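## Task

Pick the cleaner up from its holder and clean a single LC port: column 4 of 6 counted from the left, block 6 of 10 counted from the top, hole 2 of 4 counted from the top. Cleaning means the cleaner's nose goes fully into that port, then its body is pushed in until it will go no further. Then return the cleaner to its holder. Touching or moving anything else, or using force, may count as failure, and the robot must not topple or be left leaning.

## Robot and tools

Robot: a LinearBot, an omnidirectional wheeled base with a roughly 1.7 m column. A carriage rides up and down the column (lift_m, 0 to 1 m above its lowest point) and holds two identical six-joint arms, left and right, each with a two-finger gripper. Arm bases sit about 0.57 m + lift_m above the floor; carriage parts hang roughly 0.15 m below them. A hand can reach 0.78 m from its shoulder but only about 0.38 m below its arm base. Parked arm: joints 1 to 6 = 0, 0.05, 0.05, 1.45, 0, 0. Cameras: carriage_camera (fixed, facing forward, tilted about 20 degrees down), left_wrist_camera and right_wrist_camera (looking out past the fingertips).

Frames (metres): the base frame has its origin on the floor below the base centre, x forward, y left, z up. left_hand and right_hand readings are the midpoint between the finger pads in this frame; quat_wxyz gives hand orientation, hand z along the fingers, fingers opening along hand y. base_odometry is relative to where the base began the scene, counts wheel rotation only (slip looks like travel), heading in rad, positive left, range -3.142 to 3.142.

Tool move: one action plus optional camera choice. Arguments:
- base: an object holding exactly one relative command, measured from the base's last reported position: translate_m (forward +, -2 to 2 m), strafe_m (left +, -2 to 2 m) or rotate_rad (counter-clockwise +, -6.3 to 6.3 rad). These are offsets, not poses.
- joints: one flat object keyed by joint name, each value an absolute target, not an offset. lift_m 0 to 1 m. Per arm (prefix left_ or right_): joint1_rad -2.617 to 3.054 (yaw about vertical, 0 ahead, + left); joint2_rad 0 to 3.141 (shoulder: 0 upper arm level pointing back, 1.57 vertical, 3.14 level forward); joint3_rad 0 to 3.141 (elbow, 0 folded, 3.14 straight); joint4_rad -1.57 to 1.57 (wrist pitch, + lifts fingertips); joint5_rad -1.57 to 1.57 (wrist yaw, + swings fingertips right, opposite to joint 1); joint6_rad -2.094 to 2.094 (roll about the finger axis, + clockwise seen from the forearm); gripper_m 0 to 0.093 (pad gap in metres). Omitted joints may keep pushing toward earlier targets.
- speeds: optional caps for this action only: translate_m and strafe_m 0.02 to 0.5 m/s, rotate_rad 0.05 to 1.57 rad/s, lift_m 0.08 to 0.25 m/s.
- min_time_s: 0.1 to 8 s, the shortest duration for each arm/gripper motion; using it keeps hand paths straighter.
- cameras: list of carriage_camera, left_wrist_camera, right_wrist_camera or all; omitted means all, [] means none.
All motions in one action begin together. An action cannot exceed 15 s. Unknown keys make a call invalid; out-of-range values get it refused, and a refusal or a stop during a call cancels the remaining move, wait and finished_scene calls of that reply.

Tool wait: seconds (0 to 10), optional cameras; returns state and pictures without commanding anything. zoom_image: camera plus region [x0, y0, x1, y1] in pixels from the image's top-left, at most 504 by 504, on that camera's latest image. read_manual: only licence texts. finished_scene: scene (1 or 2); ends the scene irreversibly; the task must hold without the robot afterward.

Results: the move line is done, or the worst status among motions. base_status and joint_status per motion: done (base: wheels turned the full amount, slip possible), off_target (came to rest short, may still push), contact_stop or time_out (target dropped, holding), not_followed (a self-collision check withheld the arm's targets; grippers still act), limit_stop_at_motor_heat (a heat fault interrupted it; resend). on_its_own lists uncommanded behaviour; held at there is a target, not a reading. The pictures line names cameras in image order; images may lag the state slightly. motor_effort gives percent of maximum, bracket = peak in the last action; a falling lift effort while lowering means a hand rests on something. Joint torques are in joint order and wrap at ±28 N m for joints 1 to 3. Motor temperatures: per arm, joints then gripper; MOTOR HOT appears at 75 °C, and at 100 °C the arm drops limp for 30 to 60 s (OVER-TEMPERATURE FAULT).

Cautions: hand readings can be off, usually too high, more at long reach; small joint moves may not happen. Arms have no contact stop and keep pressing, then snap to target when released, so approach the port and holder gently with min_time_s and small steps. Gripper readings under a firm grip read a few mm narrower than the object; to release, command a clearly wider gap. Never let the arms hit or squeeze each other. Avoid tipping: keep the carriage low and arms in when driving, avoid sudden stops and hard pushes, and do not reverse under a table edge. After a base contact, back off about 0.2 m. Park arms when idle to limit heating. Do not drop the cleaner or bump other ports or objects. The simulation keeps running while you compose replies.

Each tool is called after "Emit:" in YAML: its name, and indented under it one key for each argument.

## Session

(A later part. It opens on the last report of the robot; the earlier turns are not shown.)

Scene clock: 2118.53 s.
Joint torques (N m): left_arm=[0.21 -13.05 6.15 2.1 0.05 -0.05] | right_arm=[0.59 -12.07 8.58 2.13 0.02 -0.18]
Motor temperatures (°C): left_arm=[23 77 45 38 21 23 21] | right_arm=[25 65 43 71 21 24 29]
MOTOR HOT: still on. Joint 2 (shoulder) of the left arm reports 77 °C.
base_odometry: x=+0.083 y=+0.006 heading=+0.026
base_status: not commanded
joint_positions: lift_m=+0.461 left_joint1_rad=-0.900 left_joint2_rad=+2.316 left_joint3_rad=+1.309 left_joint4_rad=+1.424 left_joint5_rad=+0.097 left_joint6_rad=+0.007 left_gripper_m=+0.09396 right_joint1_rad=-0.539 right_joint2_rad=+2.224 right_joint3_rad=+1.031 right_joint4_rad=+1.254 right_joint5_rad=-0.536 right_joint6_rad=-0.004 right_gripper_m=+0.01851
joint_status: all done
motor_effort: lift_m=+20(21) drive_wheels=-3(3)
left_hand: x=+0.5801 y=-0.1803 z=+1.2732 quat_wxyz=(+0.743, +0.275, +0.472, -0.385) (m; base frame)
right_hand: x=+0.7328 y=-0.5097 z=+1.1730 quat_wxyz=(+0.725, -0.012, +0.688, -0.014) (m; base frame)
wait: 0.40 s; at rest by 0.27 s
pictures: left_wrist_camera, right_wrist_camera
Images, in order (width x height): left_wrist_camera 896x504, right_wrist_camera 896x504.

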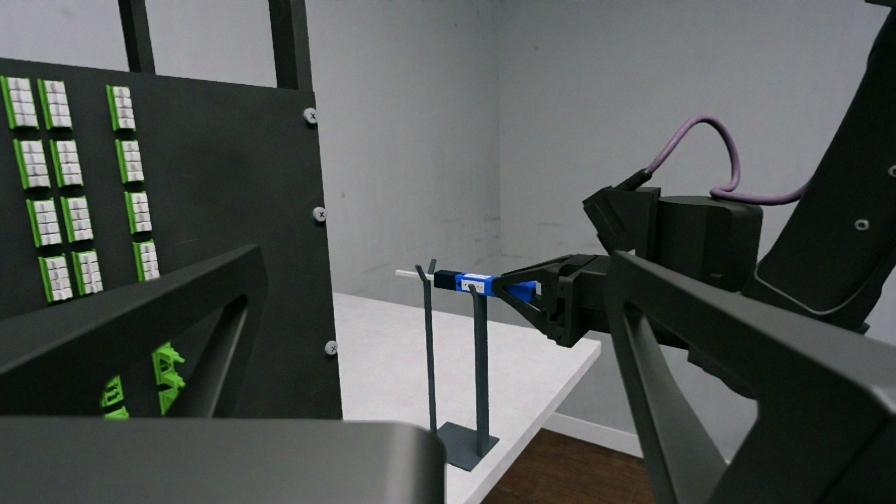

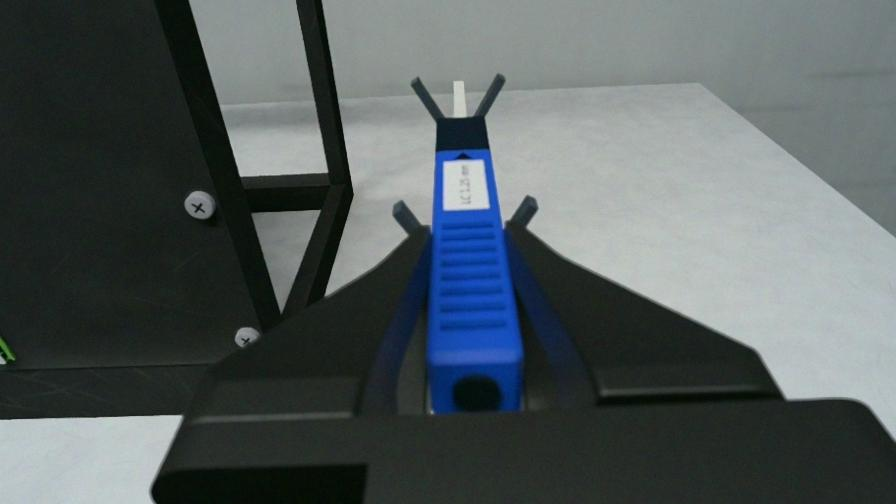

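Emit:
move:
  joints: {"lift_m": 0.4600}
  speeds: {"lift_m": 0.08}
  cameras: []

Emit:
wait:
  seconds: 0.4
  cameras: ["right_wrist_camera", "left_wrist_camera"]

Emit:
zoom_image:
  camera: "left_wrist_camera"
  region: [405, 250, 485, 330]

Emit:
zoom_image:
  camera: "right_wrist_camera"
  region: [400, 65, 510, 115]

Scene clock: 2126.43 s.
Joint torques (N m): left_arm=[0.09 -13.01 6.02 2.08 0.09 -0.05] | right_arm=[0.61 -12.11 8.59 2.12 0.02 -0.18]
Motor temperatures (°C): left_arm=[23 77 45 38 21 23 21] | right_arm=[25 65 43 70 21 24 29]
move: done
MOTOR HOT: still on. Joint 2 (shoulder) of the left arm reports 77 °C.
base_odometry: x=+0.083 y=+0.006 heading=+0.026
base_status: not commanded
joint_positions: lift_m=+0.460 left_joint1_rad=-0.900 left_joint2_rad=+2.316 left_joint3_rad=+1.309 left_joint4_rad=+1.424 left_joint5_rad=+0.097 left_joint6_rad=+0.007 left_gripper_m=+0.09396 right_joint1_rad=-0.539 right_joint2_rad=+2.224 right_joint3_rad=+1.031 right_joint4_rad=+1.255 right_joint5_rad=-0.536 right_joint6_rad=-0.004 right_gripper_m=+0.01851
joint_status: all done
motor_effort: lift_m=+20(21) drive_wheels=-3(3)
left_hand: x=+0.5801 y=-0.1803 z=+1.2726 quat_wxyz=(+0.743, +0.275, +0.472, -0.385) (m; base frame)
right_hand: x=+0.7328 y=-0.5097 z=+1.1726 quat_wxyz=(+0.726, -0.012, +0.688, -0.014) (m; base frame)
pictures: none
No camera images: "cameras" was empty.

Scene clock: 2126.83 s.
Joint torques (N m): left_arm=[0.13 -13.03 6.09 2.09 0.08 -0.05] | right_arm=[0.64 -12.11 8.62 2.12 0.02 -0.18]
Motor temperatures (°C): left_arm=[23 77 45 38 21 23 21] | right_arm=[25 65 43 70 21 24 29]
MOTOR HOT: still on. Joint 2 (shoulder) of the left arm reports 77 °C.
base_odometry: x=+0.083 y=+0.006 heading=+0.026
base_status: not commanded
joint_positions: lift_m=+0.460 left_joint1_rad=-0.900 left_joint2_rad=+2.316 left_joint3_rad=+1.309 left_joint4_rad=+1.424 left_joint5_rad=+0.097 left_joint6_rad=+0.007 left_gripper_m=+0.09396 right_joint1_rad=-0.539 right_joint2_rad=+2.224 right_joint3_rad=+1.031 right_joint4_rad=+1.255 right_joint5_rad=-0.536 right_joint6_rad=-0.004 right_gripper_m=+0.01851
joint_status: all done
motor_effort: lift_m=+21(21) drive_wheels=-3(3)
left_hand: x=+0.5801 y=-0.1803 z=+1.2726 quat_wxyz=(+0.743, +0.275, +0.472, -0.385) (m; base frame)
right_hand: x=+0.7328 y=-0.5097 z=+1.1726 quat_wxyz=(+0.726, -0.012, +0.688, -0.014) (m; base frame)
wait: 0.40 s; at rest by 0.27 s
pictures: left_wrist_camera, right_wrist_camera
Images, in order (width x height): left_wrist_camera 896x504, right_wrist_camera 896x504.

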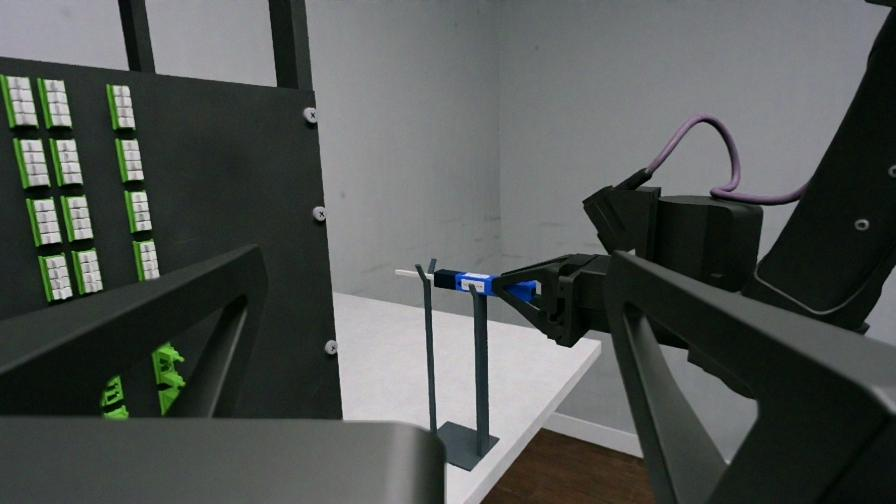

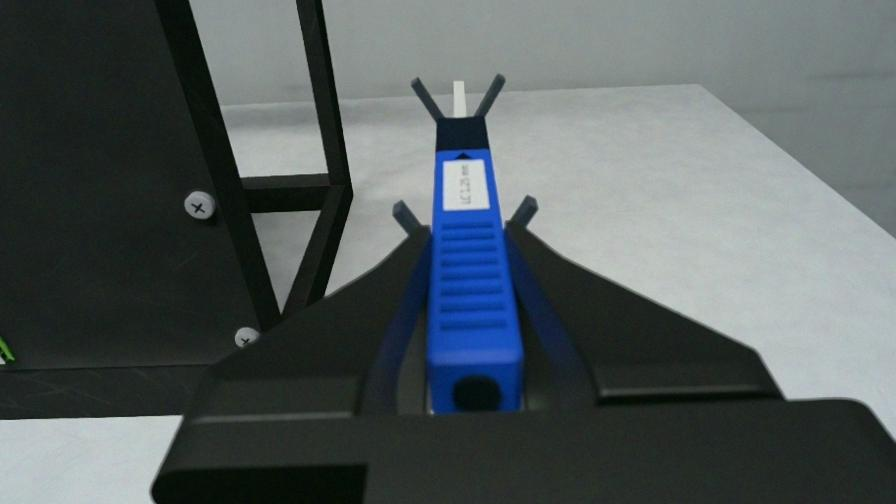

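Scaled by 6.300 from the camera's 896x504 image, which has a finer 1280x720 frame.

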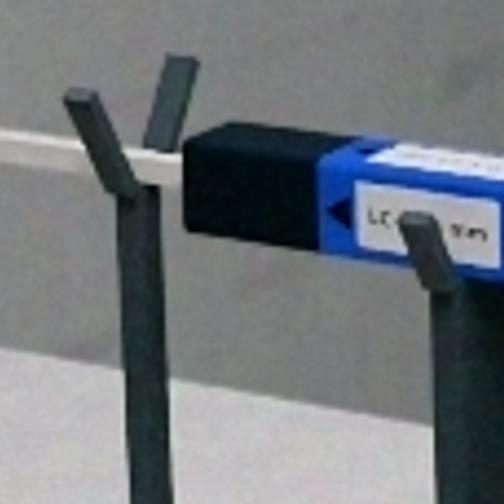

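Scaled by 4.582 from the camera's 896x504 image, which has a finer 1280x720 frame.

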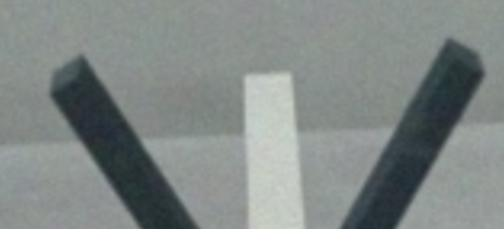

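Emit:
move:
  joints: {"lift_m": 0.4597, "right_joint4_rad": 1.258}
  min_time_s: 0.5
  speeds: {"lift_m": 0.08}
  cameras: []

Emit:
move:
  joints: {"right_gripper_m": 0.026}
  min_time_s: 1.5
  cameras: []

Emit:
wait:
  seconds: 0.4
  cameras: ["right_wrist_camera", "left_wrist_camera"]

Emit:
zoom_image:
  camera: "left_wrist_camera"
  region: [405, 250, 485, 330]

Emit:
zoom_image:
  camera: "right_wrist_camera"
  region: [400, 65, 540, 205]

Scene clock: 2139.93 s.
Joint torques (N m): left_arm=[0.12 -13.01 6.15 2.11 0.08 -0.07] | right_arm=[0.64 -12.12 8.62 2.25 0.02 -0.18]
Motor temperatures (°C): left_arm=[23 77 45 38 21 23 21] | right_arm=[25 65 43 69 21 24 29]
move: done
MOTOR HOT: still on. Joint 2 (shoulder) of the left arm reports 77 °C.
base_odometry: x=+0.083 y=+0.006 heading=+0.026
base_status: not commanded
joint_positions: lift_m=+0.460 left_joint1_rad=-0.900 left_joint2_rad=+2.316 left_joint3_rad=+1.309 left_joint4_rad=+1.424 left_joint5_rad=+0.097 left_joint6_rad=+0.007 left_gripper_m=+0.09396 right_joint1_rad=-0.539 right_joint2_rad=+2.224 right_joint3_rad=+1.031 right_joint4_rad=+1.257 right_joint5_rad=-0.536 right_joint6_rad=-0.004 right_gripper_m=+0.01851
joint_status: all done
motor_effort: lift_m=+20(21) drive_wheels=-3(3)
left_hand: x=+0.5801 y=-0.1803 z=+1.2724 quat_wxyz=(+0.743, +0.275, +0.472, -0.385) (m; base frame)
right_hand: x=+0.7328 y=-0.5097 z=+1.1728 quat_wxyz=(+0.726, -0.012, +0.687, -0.014) (m; base frame)
pictures: none
No camera images: "cameras" was empty.

Scene clock: 2141.73 s.
Joint torques (N m): left_arm=[0.1 -12.89 6.28 2.1 0.06 -0.02] | right_arm=[0.62 -12.11 8.61 2.25 0.03 -0.18]
Motor temperatures (°C): left_arm=[23 78 45 38 21 23 21] | right_arm=[25 65 43 69 21 24 28]
move: done
MOTOR HOT: still on. Joint 2 (shoulder) of the left arm reports 78 °C.
base_odometry: x=+0.083 y=+0.006 heading=+0.026
base_status: not commanded
joint_positions: lift_m=+0.460 left_joint1_rad=-0.900 left_joint2_rad=+2.316 left_joint3_rad=+1.309 left_joint4_rad=+1.424 left_joint5_rad=+0.097 left_joint6_rad=+0.007 left_gripper_m=+0.09396 right_joint1_rad=-0.539 right_joint2_rad=+2.224 right_joint3_rad=+1.031 right_joint4_rad=+1.257 right_joint5_rad=-0.536 right_joint6_rad=-0.004 right_gripper_m=+0.02593
joint_status: all done
motor_effort: lift_m=+21(21) drive_wheels=-3(3)
left_hand: x=+0.5801 y=-0.1803 z=+1.2724 quat_wxyz=(+0.743, +0.275, +0.472, -0.385) (m; base frame)
right_hand: x=+0.7328 y=-0.5097 z=+1.1728 quat_wxyz=(+0.726, -0.012, +0.687, -0.014) (m; base frame)
pictures: none
No camera images: "cameras" was empty.

Scene clock: 2142.13 s.
Joint torques (N m): left_arm=[0.09 -13.03 6.24 2.11 0.07 -0.04] | right_arm=[0.61 -12.12 8.59 2.25 0.02 -0.18]
Motor temperatures (°C): left_arm=[23 78 45 38 21 23 21] | right_arm=[25 65 43 69 21 24 28]
MOTOR HOT: still on. Joint 2 (shoulder) of the left arm reports 78 °C.
base_odometry: x=+0.083 y=+0.006 heading=+0.026
base_status: not commanded
joint_positions: lift_m=+0.460 left_joint1_rad=-0.900 left_joint2_rad=+2.316 left_joint3_rad=+1.309 left_joint4_rad=+1.424 left_joint5_rad=+0.097 left_joint6_rad=+0.007 left_gripper_m=+0.09396 right_joint1_rad=-0.539 right_joint2_rad=+2.224 right_joint3_rad=+1.031 right_joint4_rad=+1.257 right_joint5_rad=-0.536 right_joint6_rad=-0.004 right_gripper_m=+0.02593
joint_status: all done
motor_effort: lift_m=+21(21) drive_wheels=-3(3)
left_hand: x=+0.5801 y=-0.1803 z=+1.2724 quat_wxyz=(+0.743, +0.275, +0.472, -0.385) (m; base frame)
right_hand: x=+0.7328 y=-0.5097 z=+1.1728 quat_wxyz=(+0.726, -0.012, +0.687, -0.014) (m; base frame)
wait: 0.40 s; at rest by 0.27 s
pictures: left_wrist_camera, right_wrist_camera
Images, in order (width x height): left_wrist_camera 896x504, right_wrist_camera 896x504.

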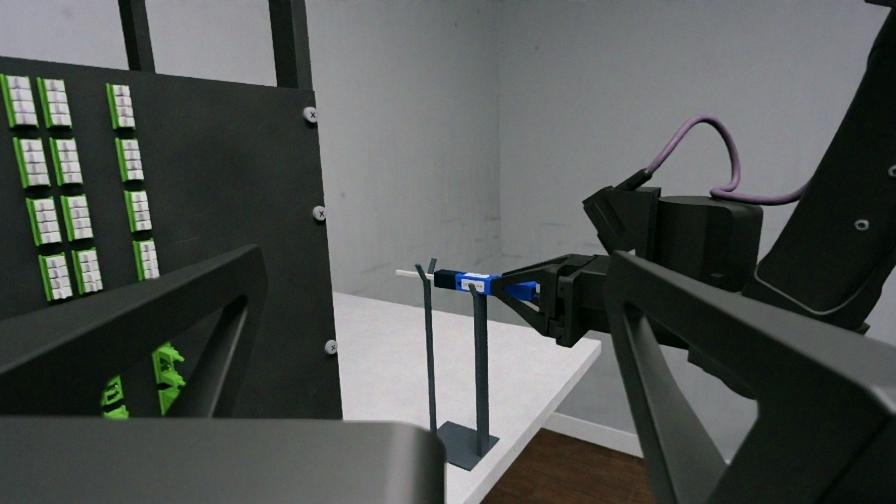

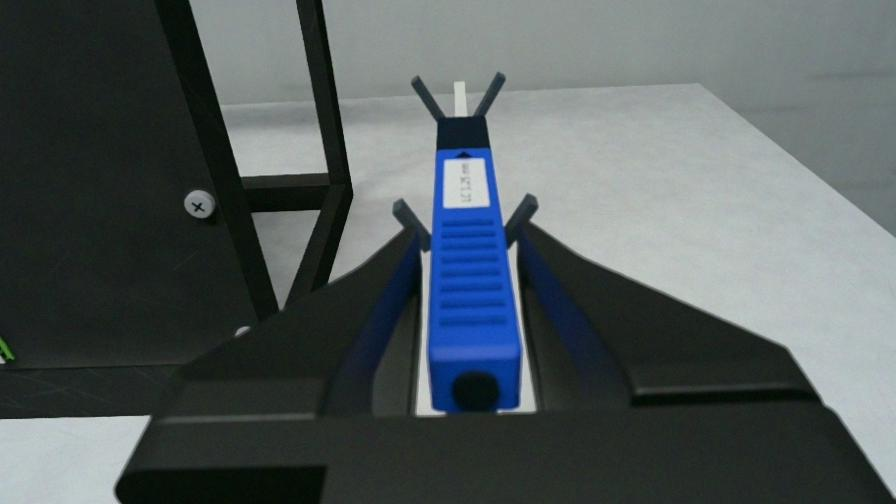

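Scaled by 6.300 from the camera's 896x504 image, which has a finer 1280x720 frame.

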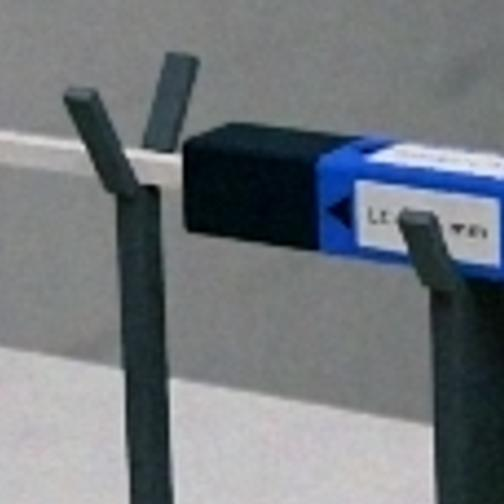

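Scaled by 3.600 from the camera's 896x504 image, which has a finer 1280x720 frame.

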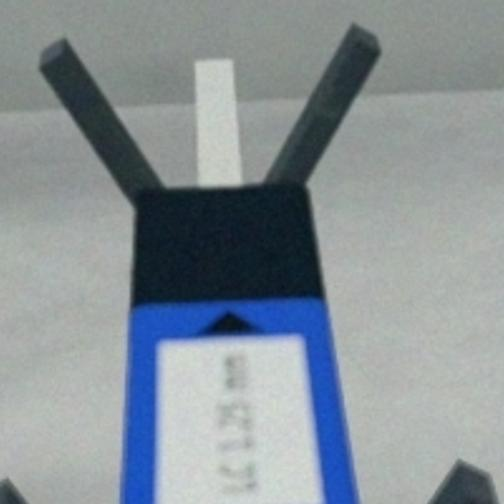

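Emit:
move:
  joints: {"right_gripper_m": 0.07}
  min_time_s: 1.5
  cameras: ["right_wrist_camera", "left_wrist_camera"]

Scene clock: 2152.57 s.
Joint torques (N m): left_arm=[0.06 -13.09 6.16 2.09 0.06 -0.04] | right_arm=[0.64 -12.12 8.59 2.26 0.03 -0.19]
Motor temperatures (°C): left_arm=[23 78 45 38 21 23 21] | right_arm=[25 65 43 68 21 24 28]
move: done
MOTOR HOT: still on. Joint 2 (shoulder) of the left arm reports 78 °C.
base_odometry: x=+0.083 y=+0.006 heading=+0.026
base_status: not commanded
joint_positions: lift_m=+0.460 left_joint1_rad=-0.900 left_joint2_rad=+2.316 left_joint3_rad=+1.309 left_joint4_rad=+1.424 left_joint5_rad=+0.097 left_joint6_rad=+0.007 left_gripper_m=+0.09396 right_joint1_rad=-0.539 right_joint2_rad=+2.224 right_joint3_rad=+1.031 right_joint4_rad=+1.257 right_joint5_rad=-0.536 right_joint6_rad=-0.004 right_gripper_m=+0.06990
joint_status: all done
motor_effort: lift_m=+20(21) drive_wheels=-3(3)
left_hand: x=+0.5801 y=-0.1803 z=+1.2724 quat_wxyz=(+0.743, +0.275, +0.472, -0.385) (m; base frame)
right_hand: x=+0.7328 y=-0.5097 z=+1.1728 quat_wxyz=(+0.726, -0.012, +0.687, -0.014) (m; base frame)
pictures: left_wrist_camera, right_wrist_camera
Images, in order (width x height): left_wrist_camera 896x504, right_wrist_camera 896x504.

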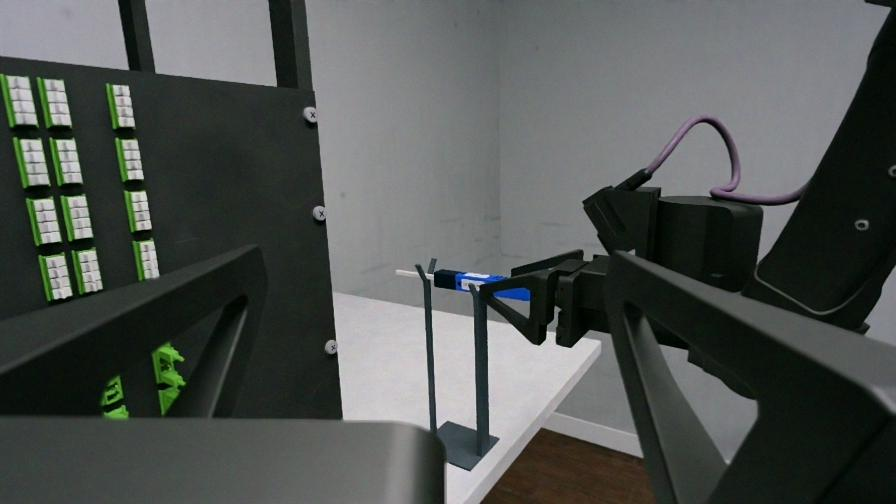

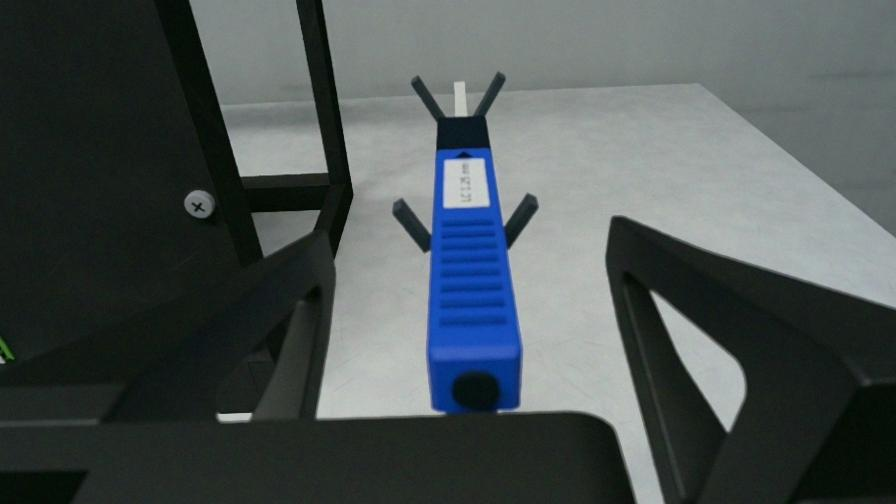

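Emit:
move:
  base: {"translate_m": -0.05}
  speeds: {"translate_m": 0.03}
  cameras: ["right_wrist_camera", "left_wrist_camera"]

Scene clock: 2158.53 s.
Joint torques (N m): left_arm=[0.23 -13.01 6.11 2.12 0.08 -0.04] | right_arm=[0.65 -12.05 8.65 2.22 0.02 -0.18]
Motor temperatures (°C): left_arm=[23 78 45 38 21 23 21] | right_arm=[25 65 43 68 21 24 28]
move: done
MOTOR HOT: still on. Joint 2 (shoulder) of the left arm reports 78 °C.
base_odometry: x=+0.033 y=+0.005 heading=+0.027
base_status: done
joint_positions: lift_m=+0.460 left_joint1_rad=-0.902 left_joint2_rad=+2.316 left_joint3_rad=+1.309 left_joint4_rad=+1.424 left_joint5_rad=+0.097 left_joint6_rad=+0.007 left_gripper_m=+0.09396 right_joint1_rad=-0.539 right_joint2_rad=+2.224 right_joint3_rad=+1.031 right_joint4_rad=+1.255 right_joint5_rad=-0.536 right_joint6_rad=-0.004 right_gripper_m=+0.06990
joint_status: not commanded
motor_effort: lift_m=+20(21) drive_wheels=-5(11)
left_hand: x=+0.5795 y=-0.1807 z=+1.2724 quat_wxyz=(+0.743, +0.276, +0.472, -0.386) (m; base frame)
right_hand: x=+0.7328 y=-0.5097 z=+1.1722 quat_wxyz=(+0.726, -0.012, +0.688, -0.014) (m; base frame)
pictures: left_wrist_camera, right_wrist_camera
Images, in order (width x height): left_wrist_camera 896x504, right_wrist_camera 896x504.

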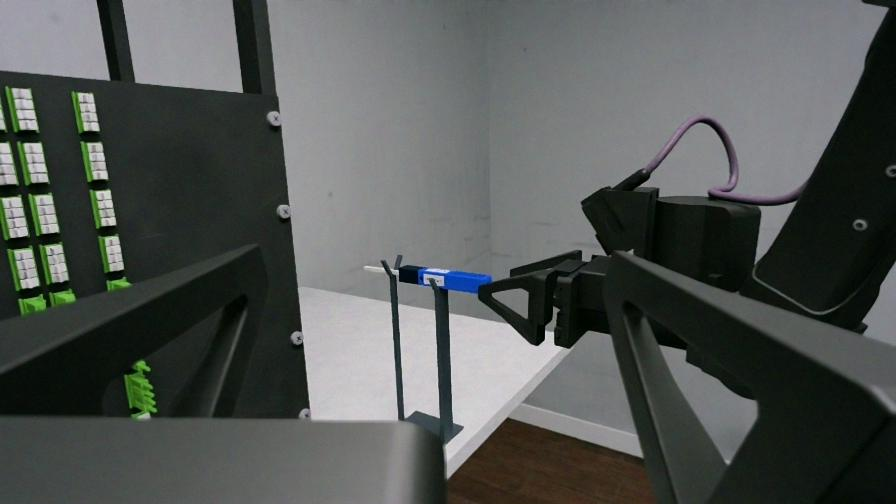

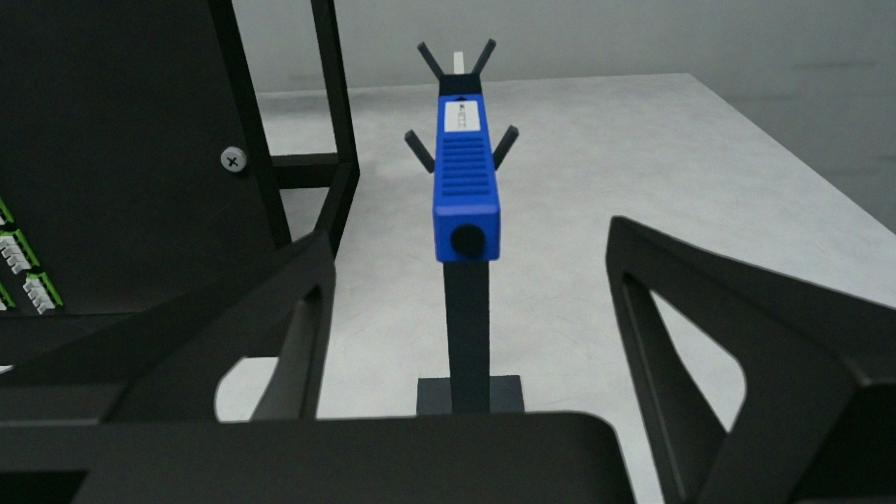

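Emit:
move:
  base: {"translate_m": -0.3}
  speeds: {"translate_m": 0.15}
  cameras: ["right_wrist_camera", "carriage_camera"]

Emit:
move:
  joints: {"left_joint1_rad": 0, "left_joint2_rad": 0.05, "left_joint3_rad": 0.05, "left_joint4_rad": 1.45, "left_joint5_rad": 0, "left_joint6_rad": 0}
  min_time_s: 4.5
  cameras: ["right_wrist_camera", "carriage_camera"]

Scene clock: 2166.70 s.
Joint torques (N m): left_arm=[0.13 -13.11 6.15 2.12 0.08 -0.05] | right_arm=[0.54 -11.99 8.61 2.27 0.02 -0.18]
Motor temperatures (°C): left_arm=[23 78 45 38 21 23 21] | right_arm=[25 65 43 68 21 24 27]
move: done
MOTOR HOT: still on. Joint 2 (shoulder) of the left arm reports 78 °C.
base_odometry: x=-0.267 y=-0.003 heading=+0.027
base_status: done
joint_positions: lift_m=+0.460 left_joint1_rad=-0.902 left_joint2_rad=+2.316 left_joint3_rad=+1.309 left_joint4_rad=+1.424 left_joint5_rad=+0.097 left_joint6_rad=+0.007 left_gripper_m=+0.09396 right_joint1_rad=-0.538 right_joint2_rad=+2.224 right_joint3_rad=+1.031 right_joint4_rad=+1.254 right_joint5_rad=-0.536 right_joint6_rad=-0.004 right_gripper_m=+0.06990
joint_status: not commanded
motor_effort: lift_m=+21(21) drive_wheels=+1(15)
left_hand: x=+0.5795 y=-0.1807 z=+1.2724 quat_wxyz=(+0.743, +0.276, +0.472, -0.386) (m; base frame)
right_hand: x=+0.7330 y=-0.5093 z=+1.1722 quat_wxyz=(+0.725, -0.012, +0.688, -0.013) (m; base frame)
pictures: carriage_camera, right_wrist_camera
Images, in order (width x height): carriage_camera 896x504, right_wrist_camera 896x504.

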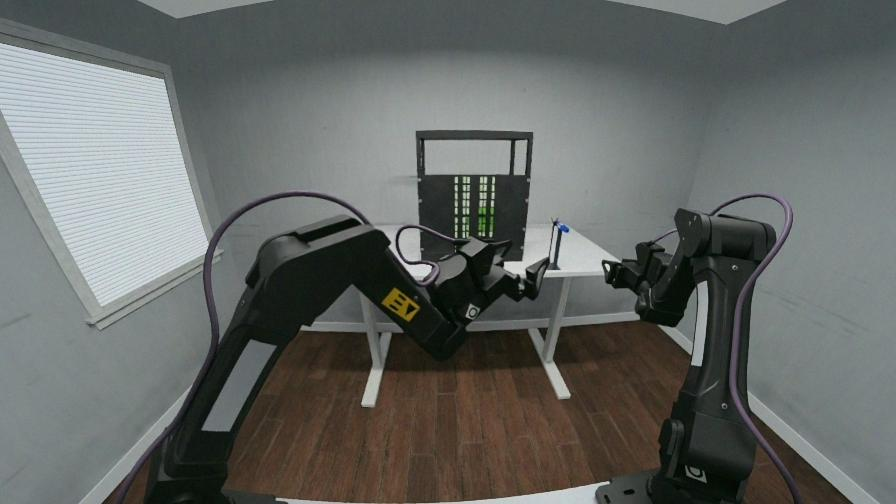

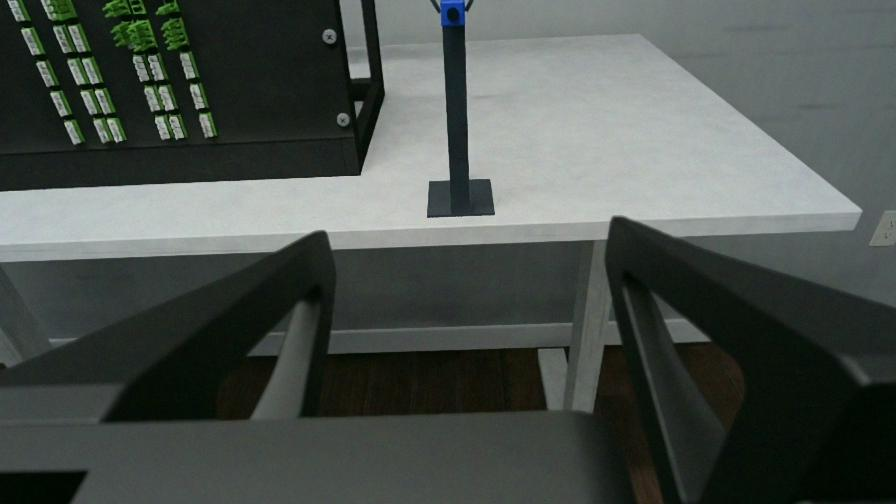

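Scene clock: 2171.50 s.
Joint torques (N m): left_arm=[0.68 2.76 4.55 -0.07 -0.1 -0.04] | right_arm=[0.51 -12.12 8.59 2.28 0.02 -0.17]
Motor temperatures (°C): left_arm=[23 76 45 37 21 23 21] | right_arm=[25 65 43 69 21 24 27]
move: done
MOTOR HOT: still on. Joint 2 (shoulder) of the left arm reports 76 °C.
base_odometry: x=-0.267 y=-0.003 heading=+0.027
base_status: not commanded
joint_positions: lift_m=+0.460 left_joint1_rad=-0.006 left_joint2_rad=+0.061 left_joint3_rad=+0.060 left_joint4_rad=+1.439 left_joint5_rad=+0.011 left_joint6_rad=+0.007 left_gripper_m=+0.09396 right_joint1_rad=-0.538 right_joint2_rad=+2.224 right_joint3_rad=+1.031 right_joint4_rad=+1.254 right_joint5_rad=-0.536 right_joint6_rad=-0.004 right_gripper_m=+0.06990
joint_status: all done
motor_effort: lift_m=+21(21) drive_wheels=+1(1)
left_hand: x=+0.2516 y=+0.3018 z=+1.4739 quat_wxyz=(+0.998, +0.006, +0.066, +0.000) (m; base frame)
right_hand: x=+0.7330 y=-0.5093 z=+1.1721 quat_wxyz=(+0.725, -0.012, +0.688, -0.013) (m; base frame)
pictures: carriage_camera, right_wrist_camera
Images, in order (width x height): carriage_camera 896x504, right_wrist_camera 896x504.

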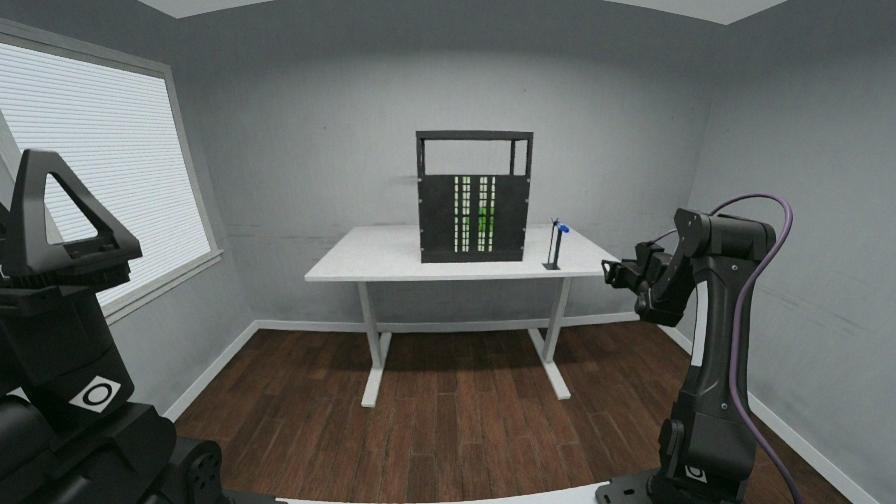

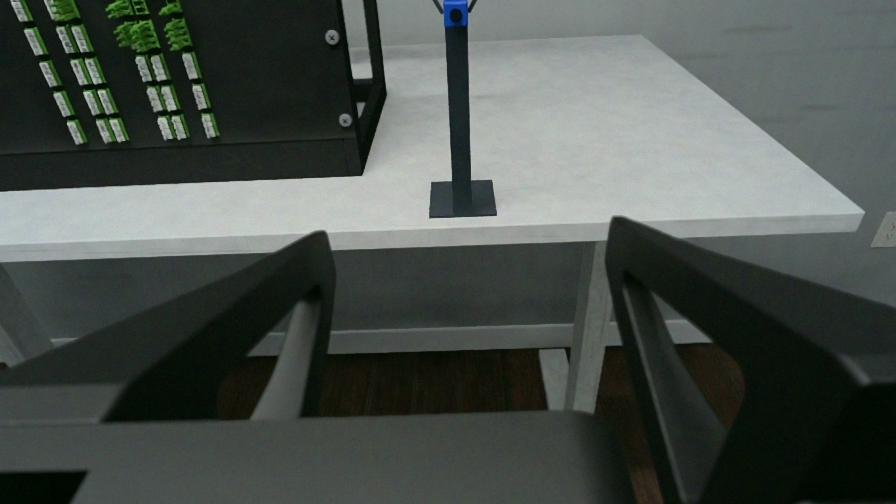

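Emit:
zoom_image:
  camera: "carriage_camera"
  region: [520, 200, 600, 280]

Scaled by 6.300 from the camera's 896x504 image, which has a finer 1280x720 frame.

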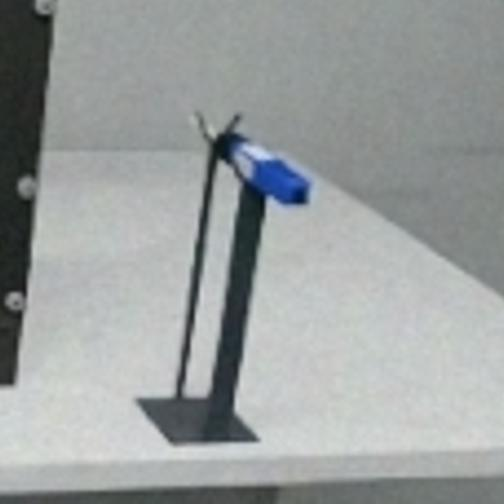

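Emit:
finished_scene:
  scene: 2

The scene is finished: the task was done.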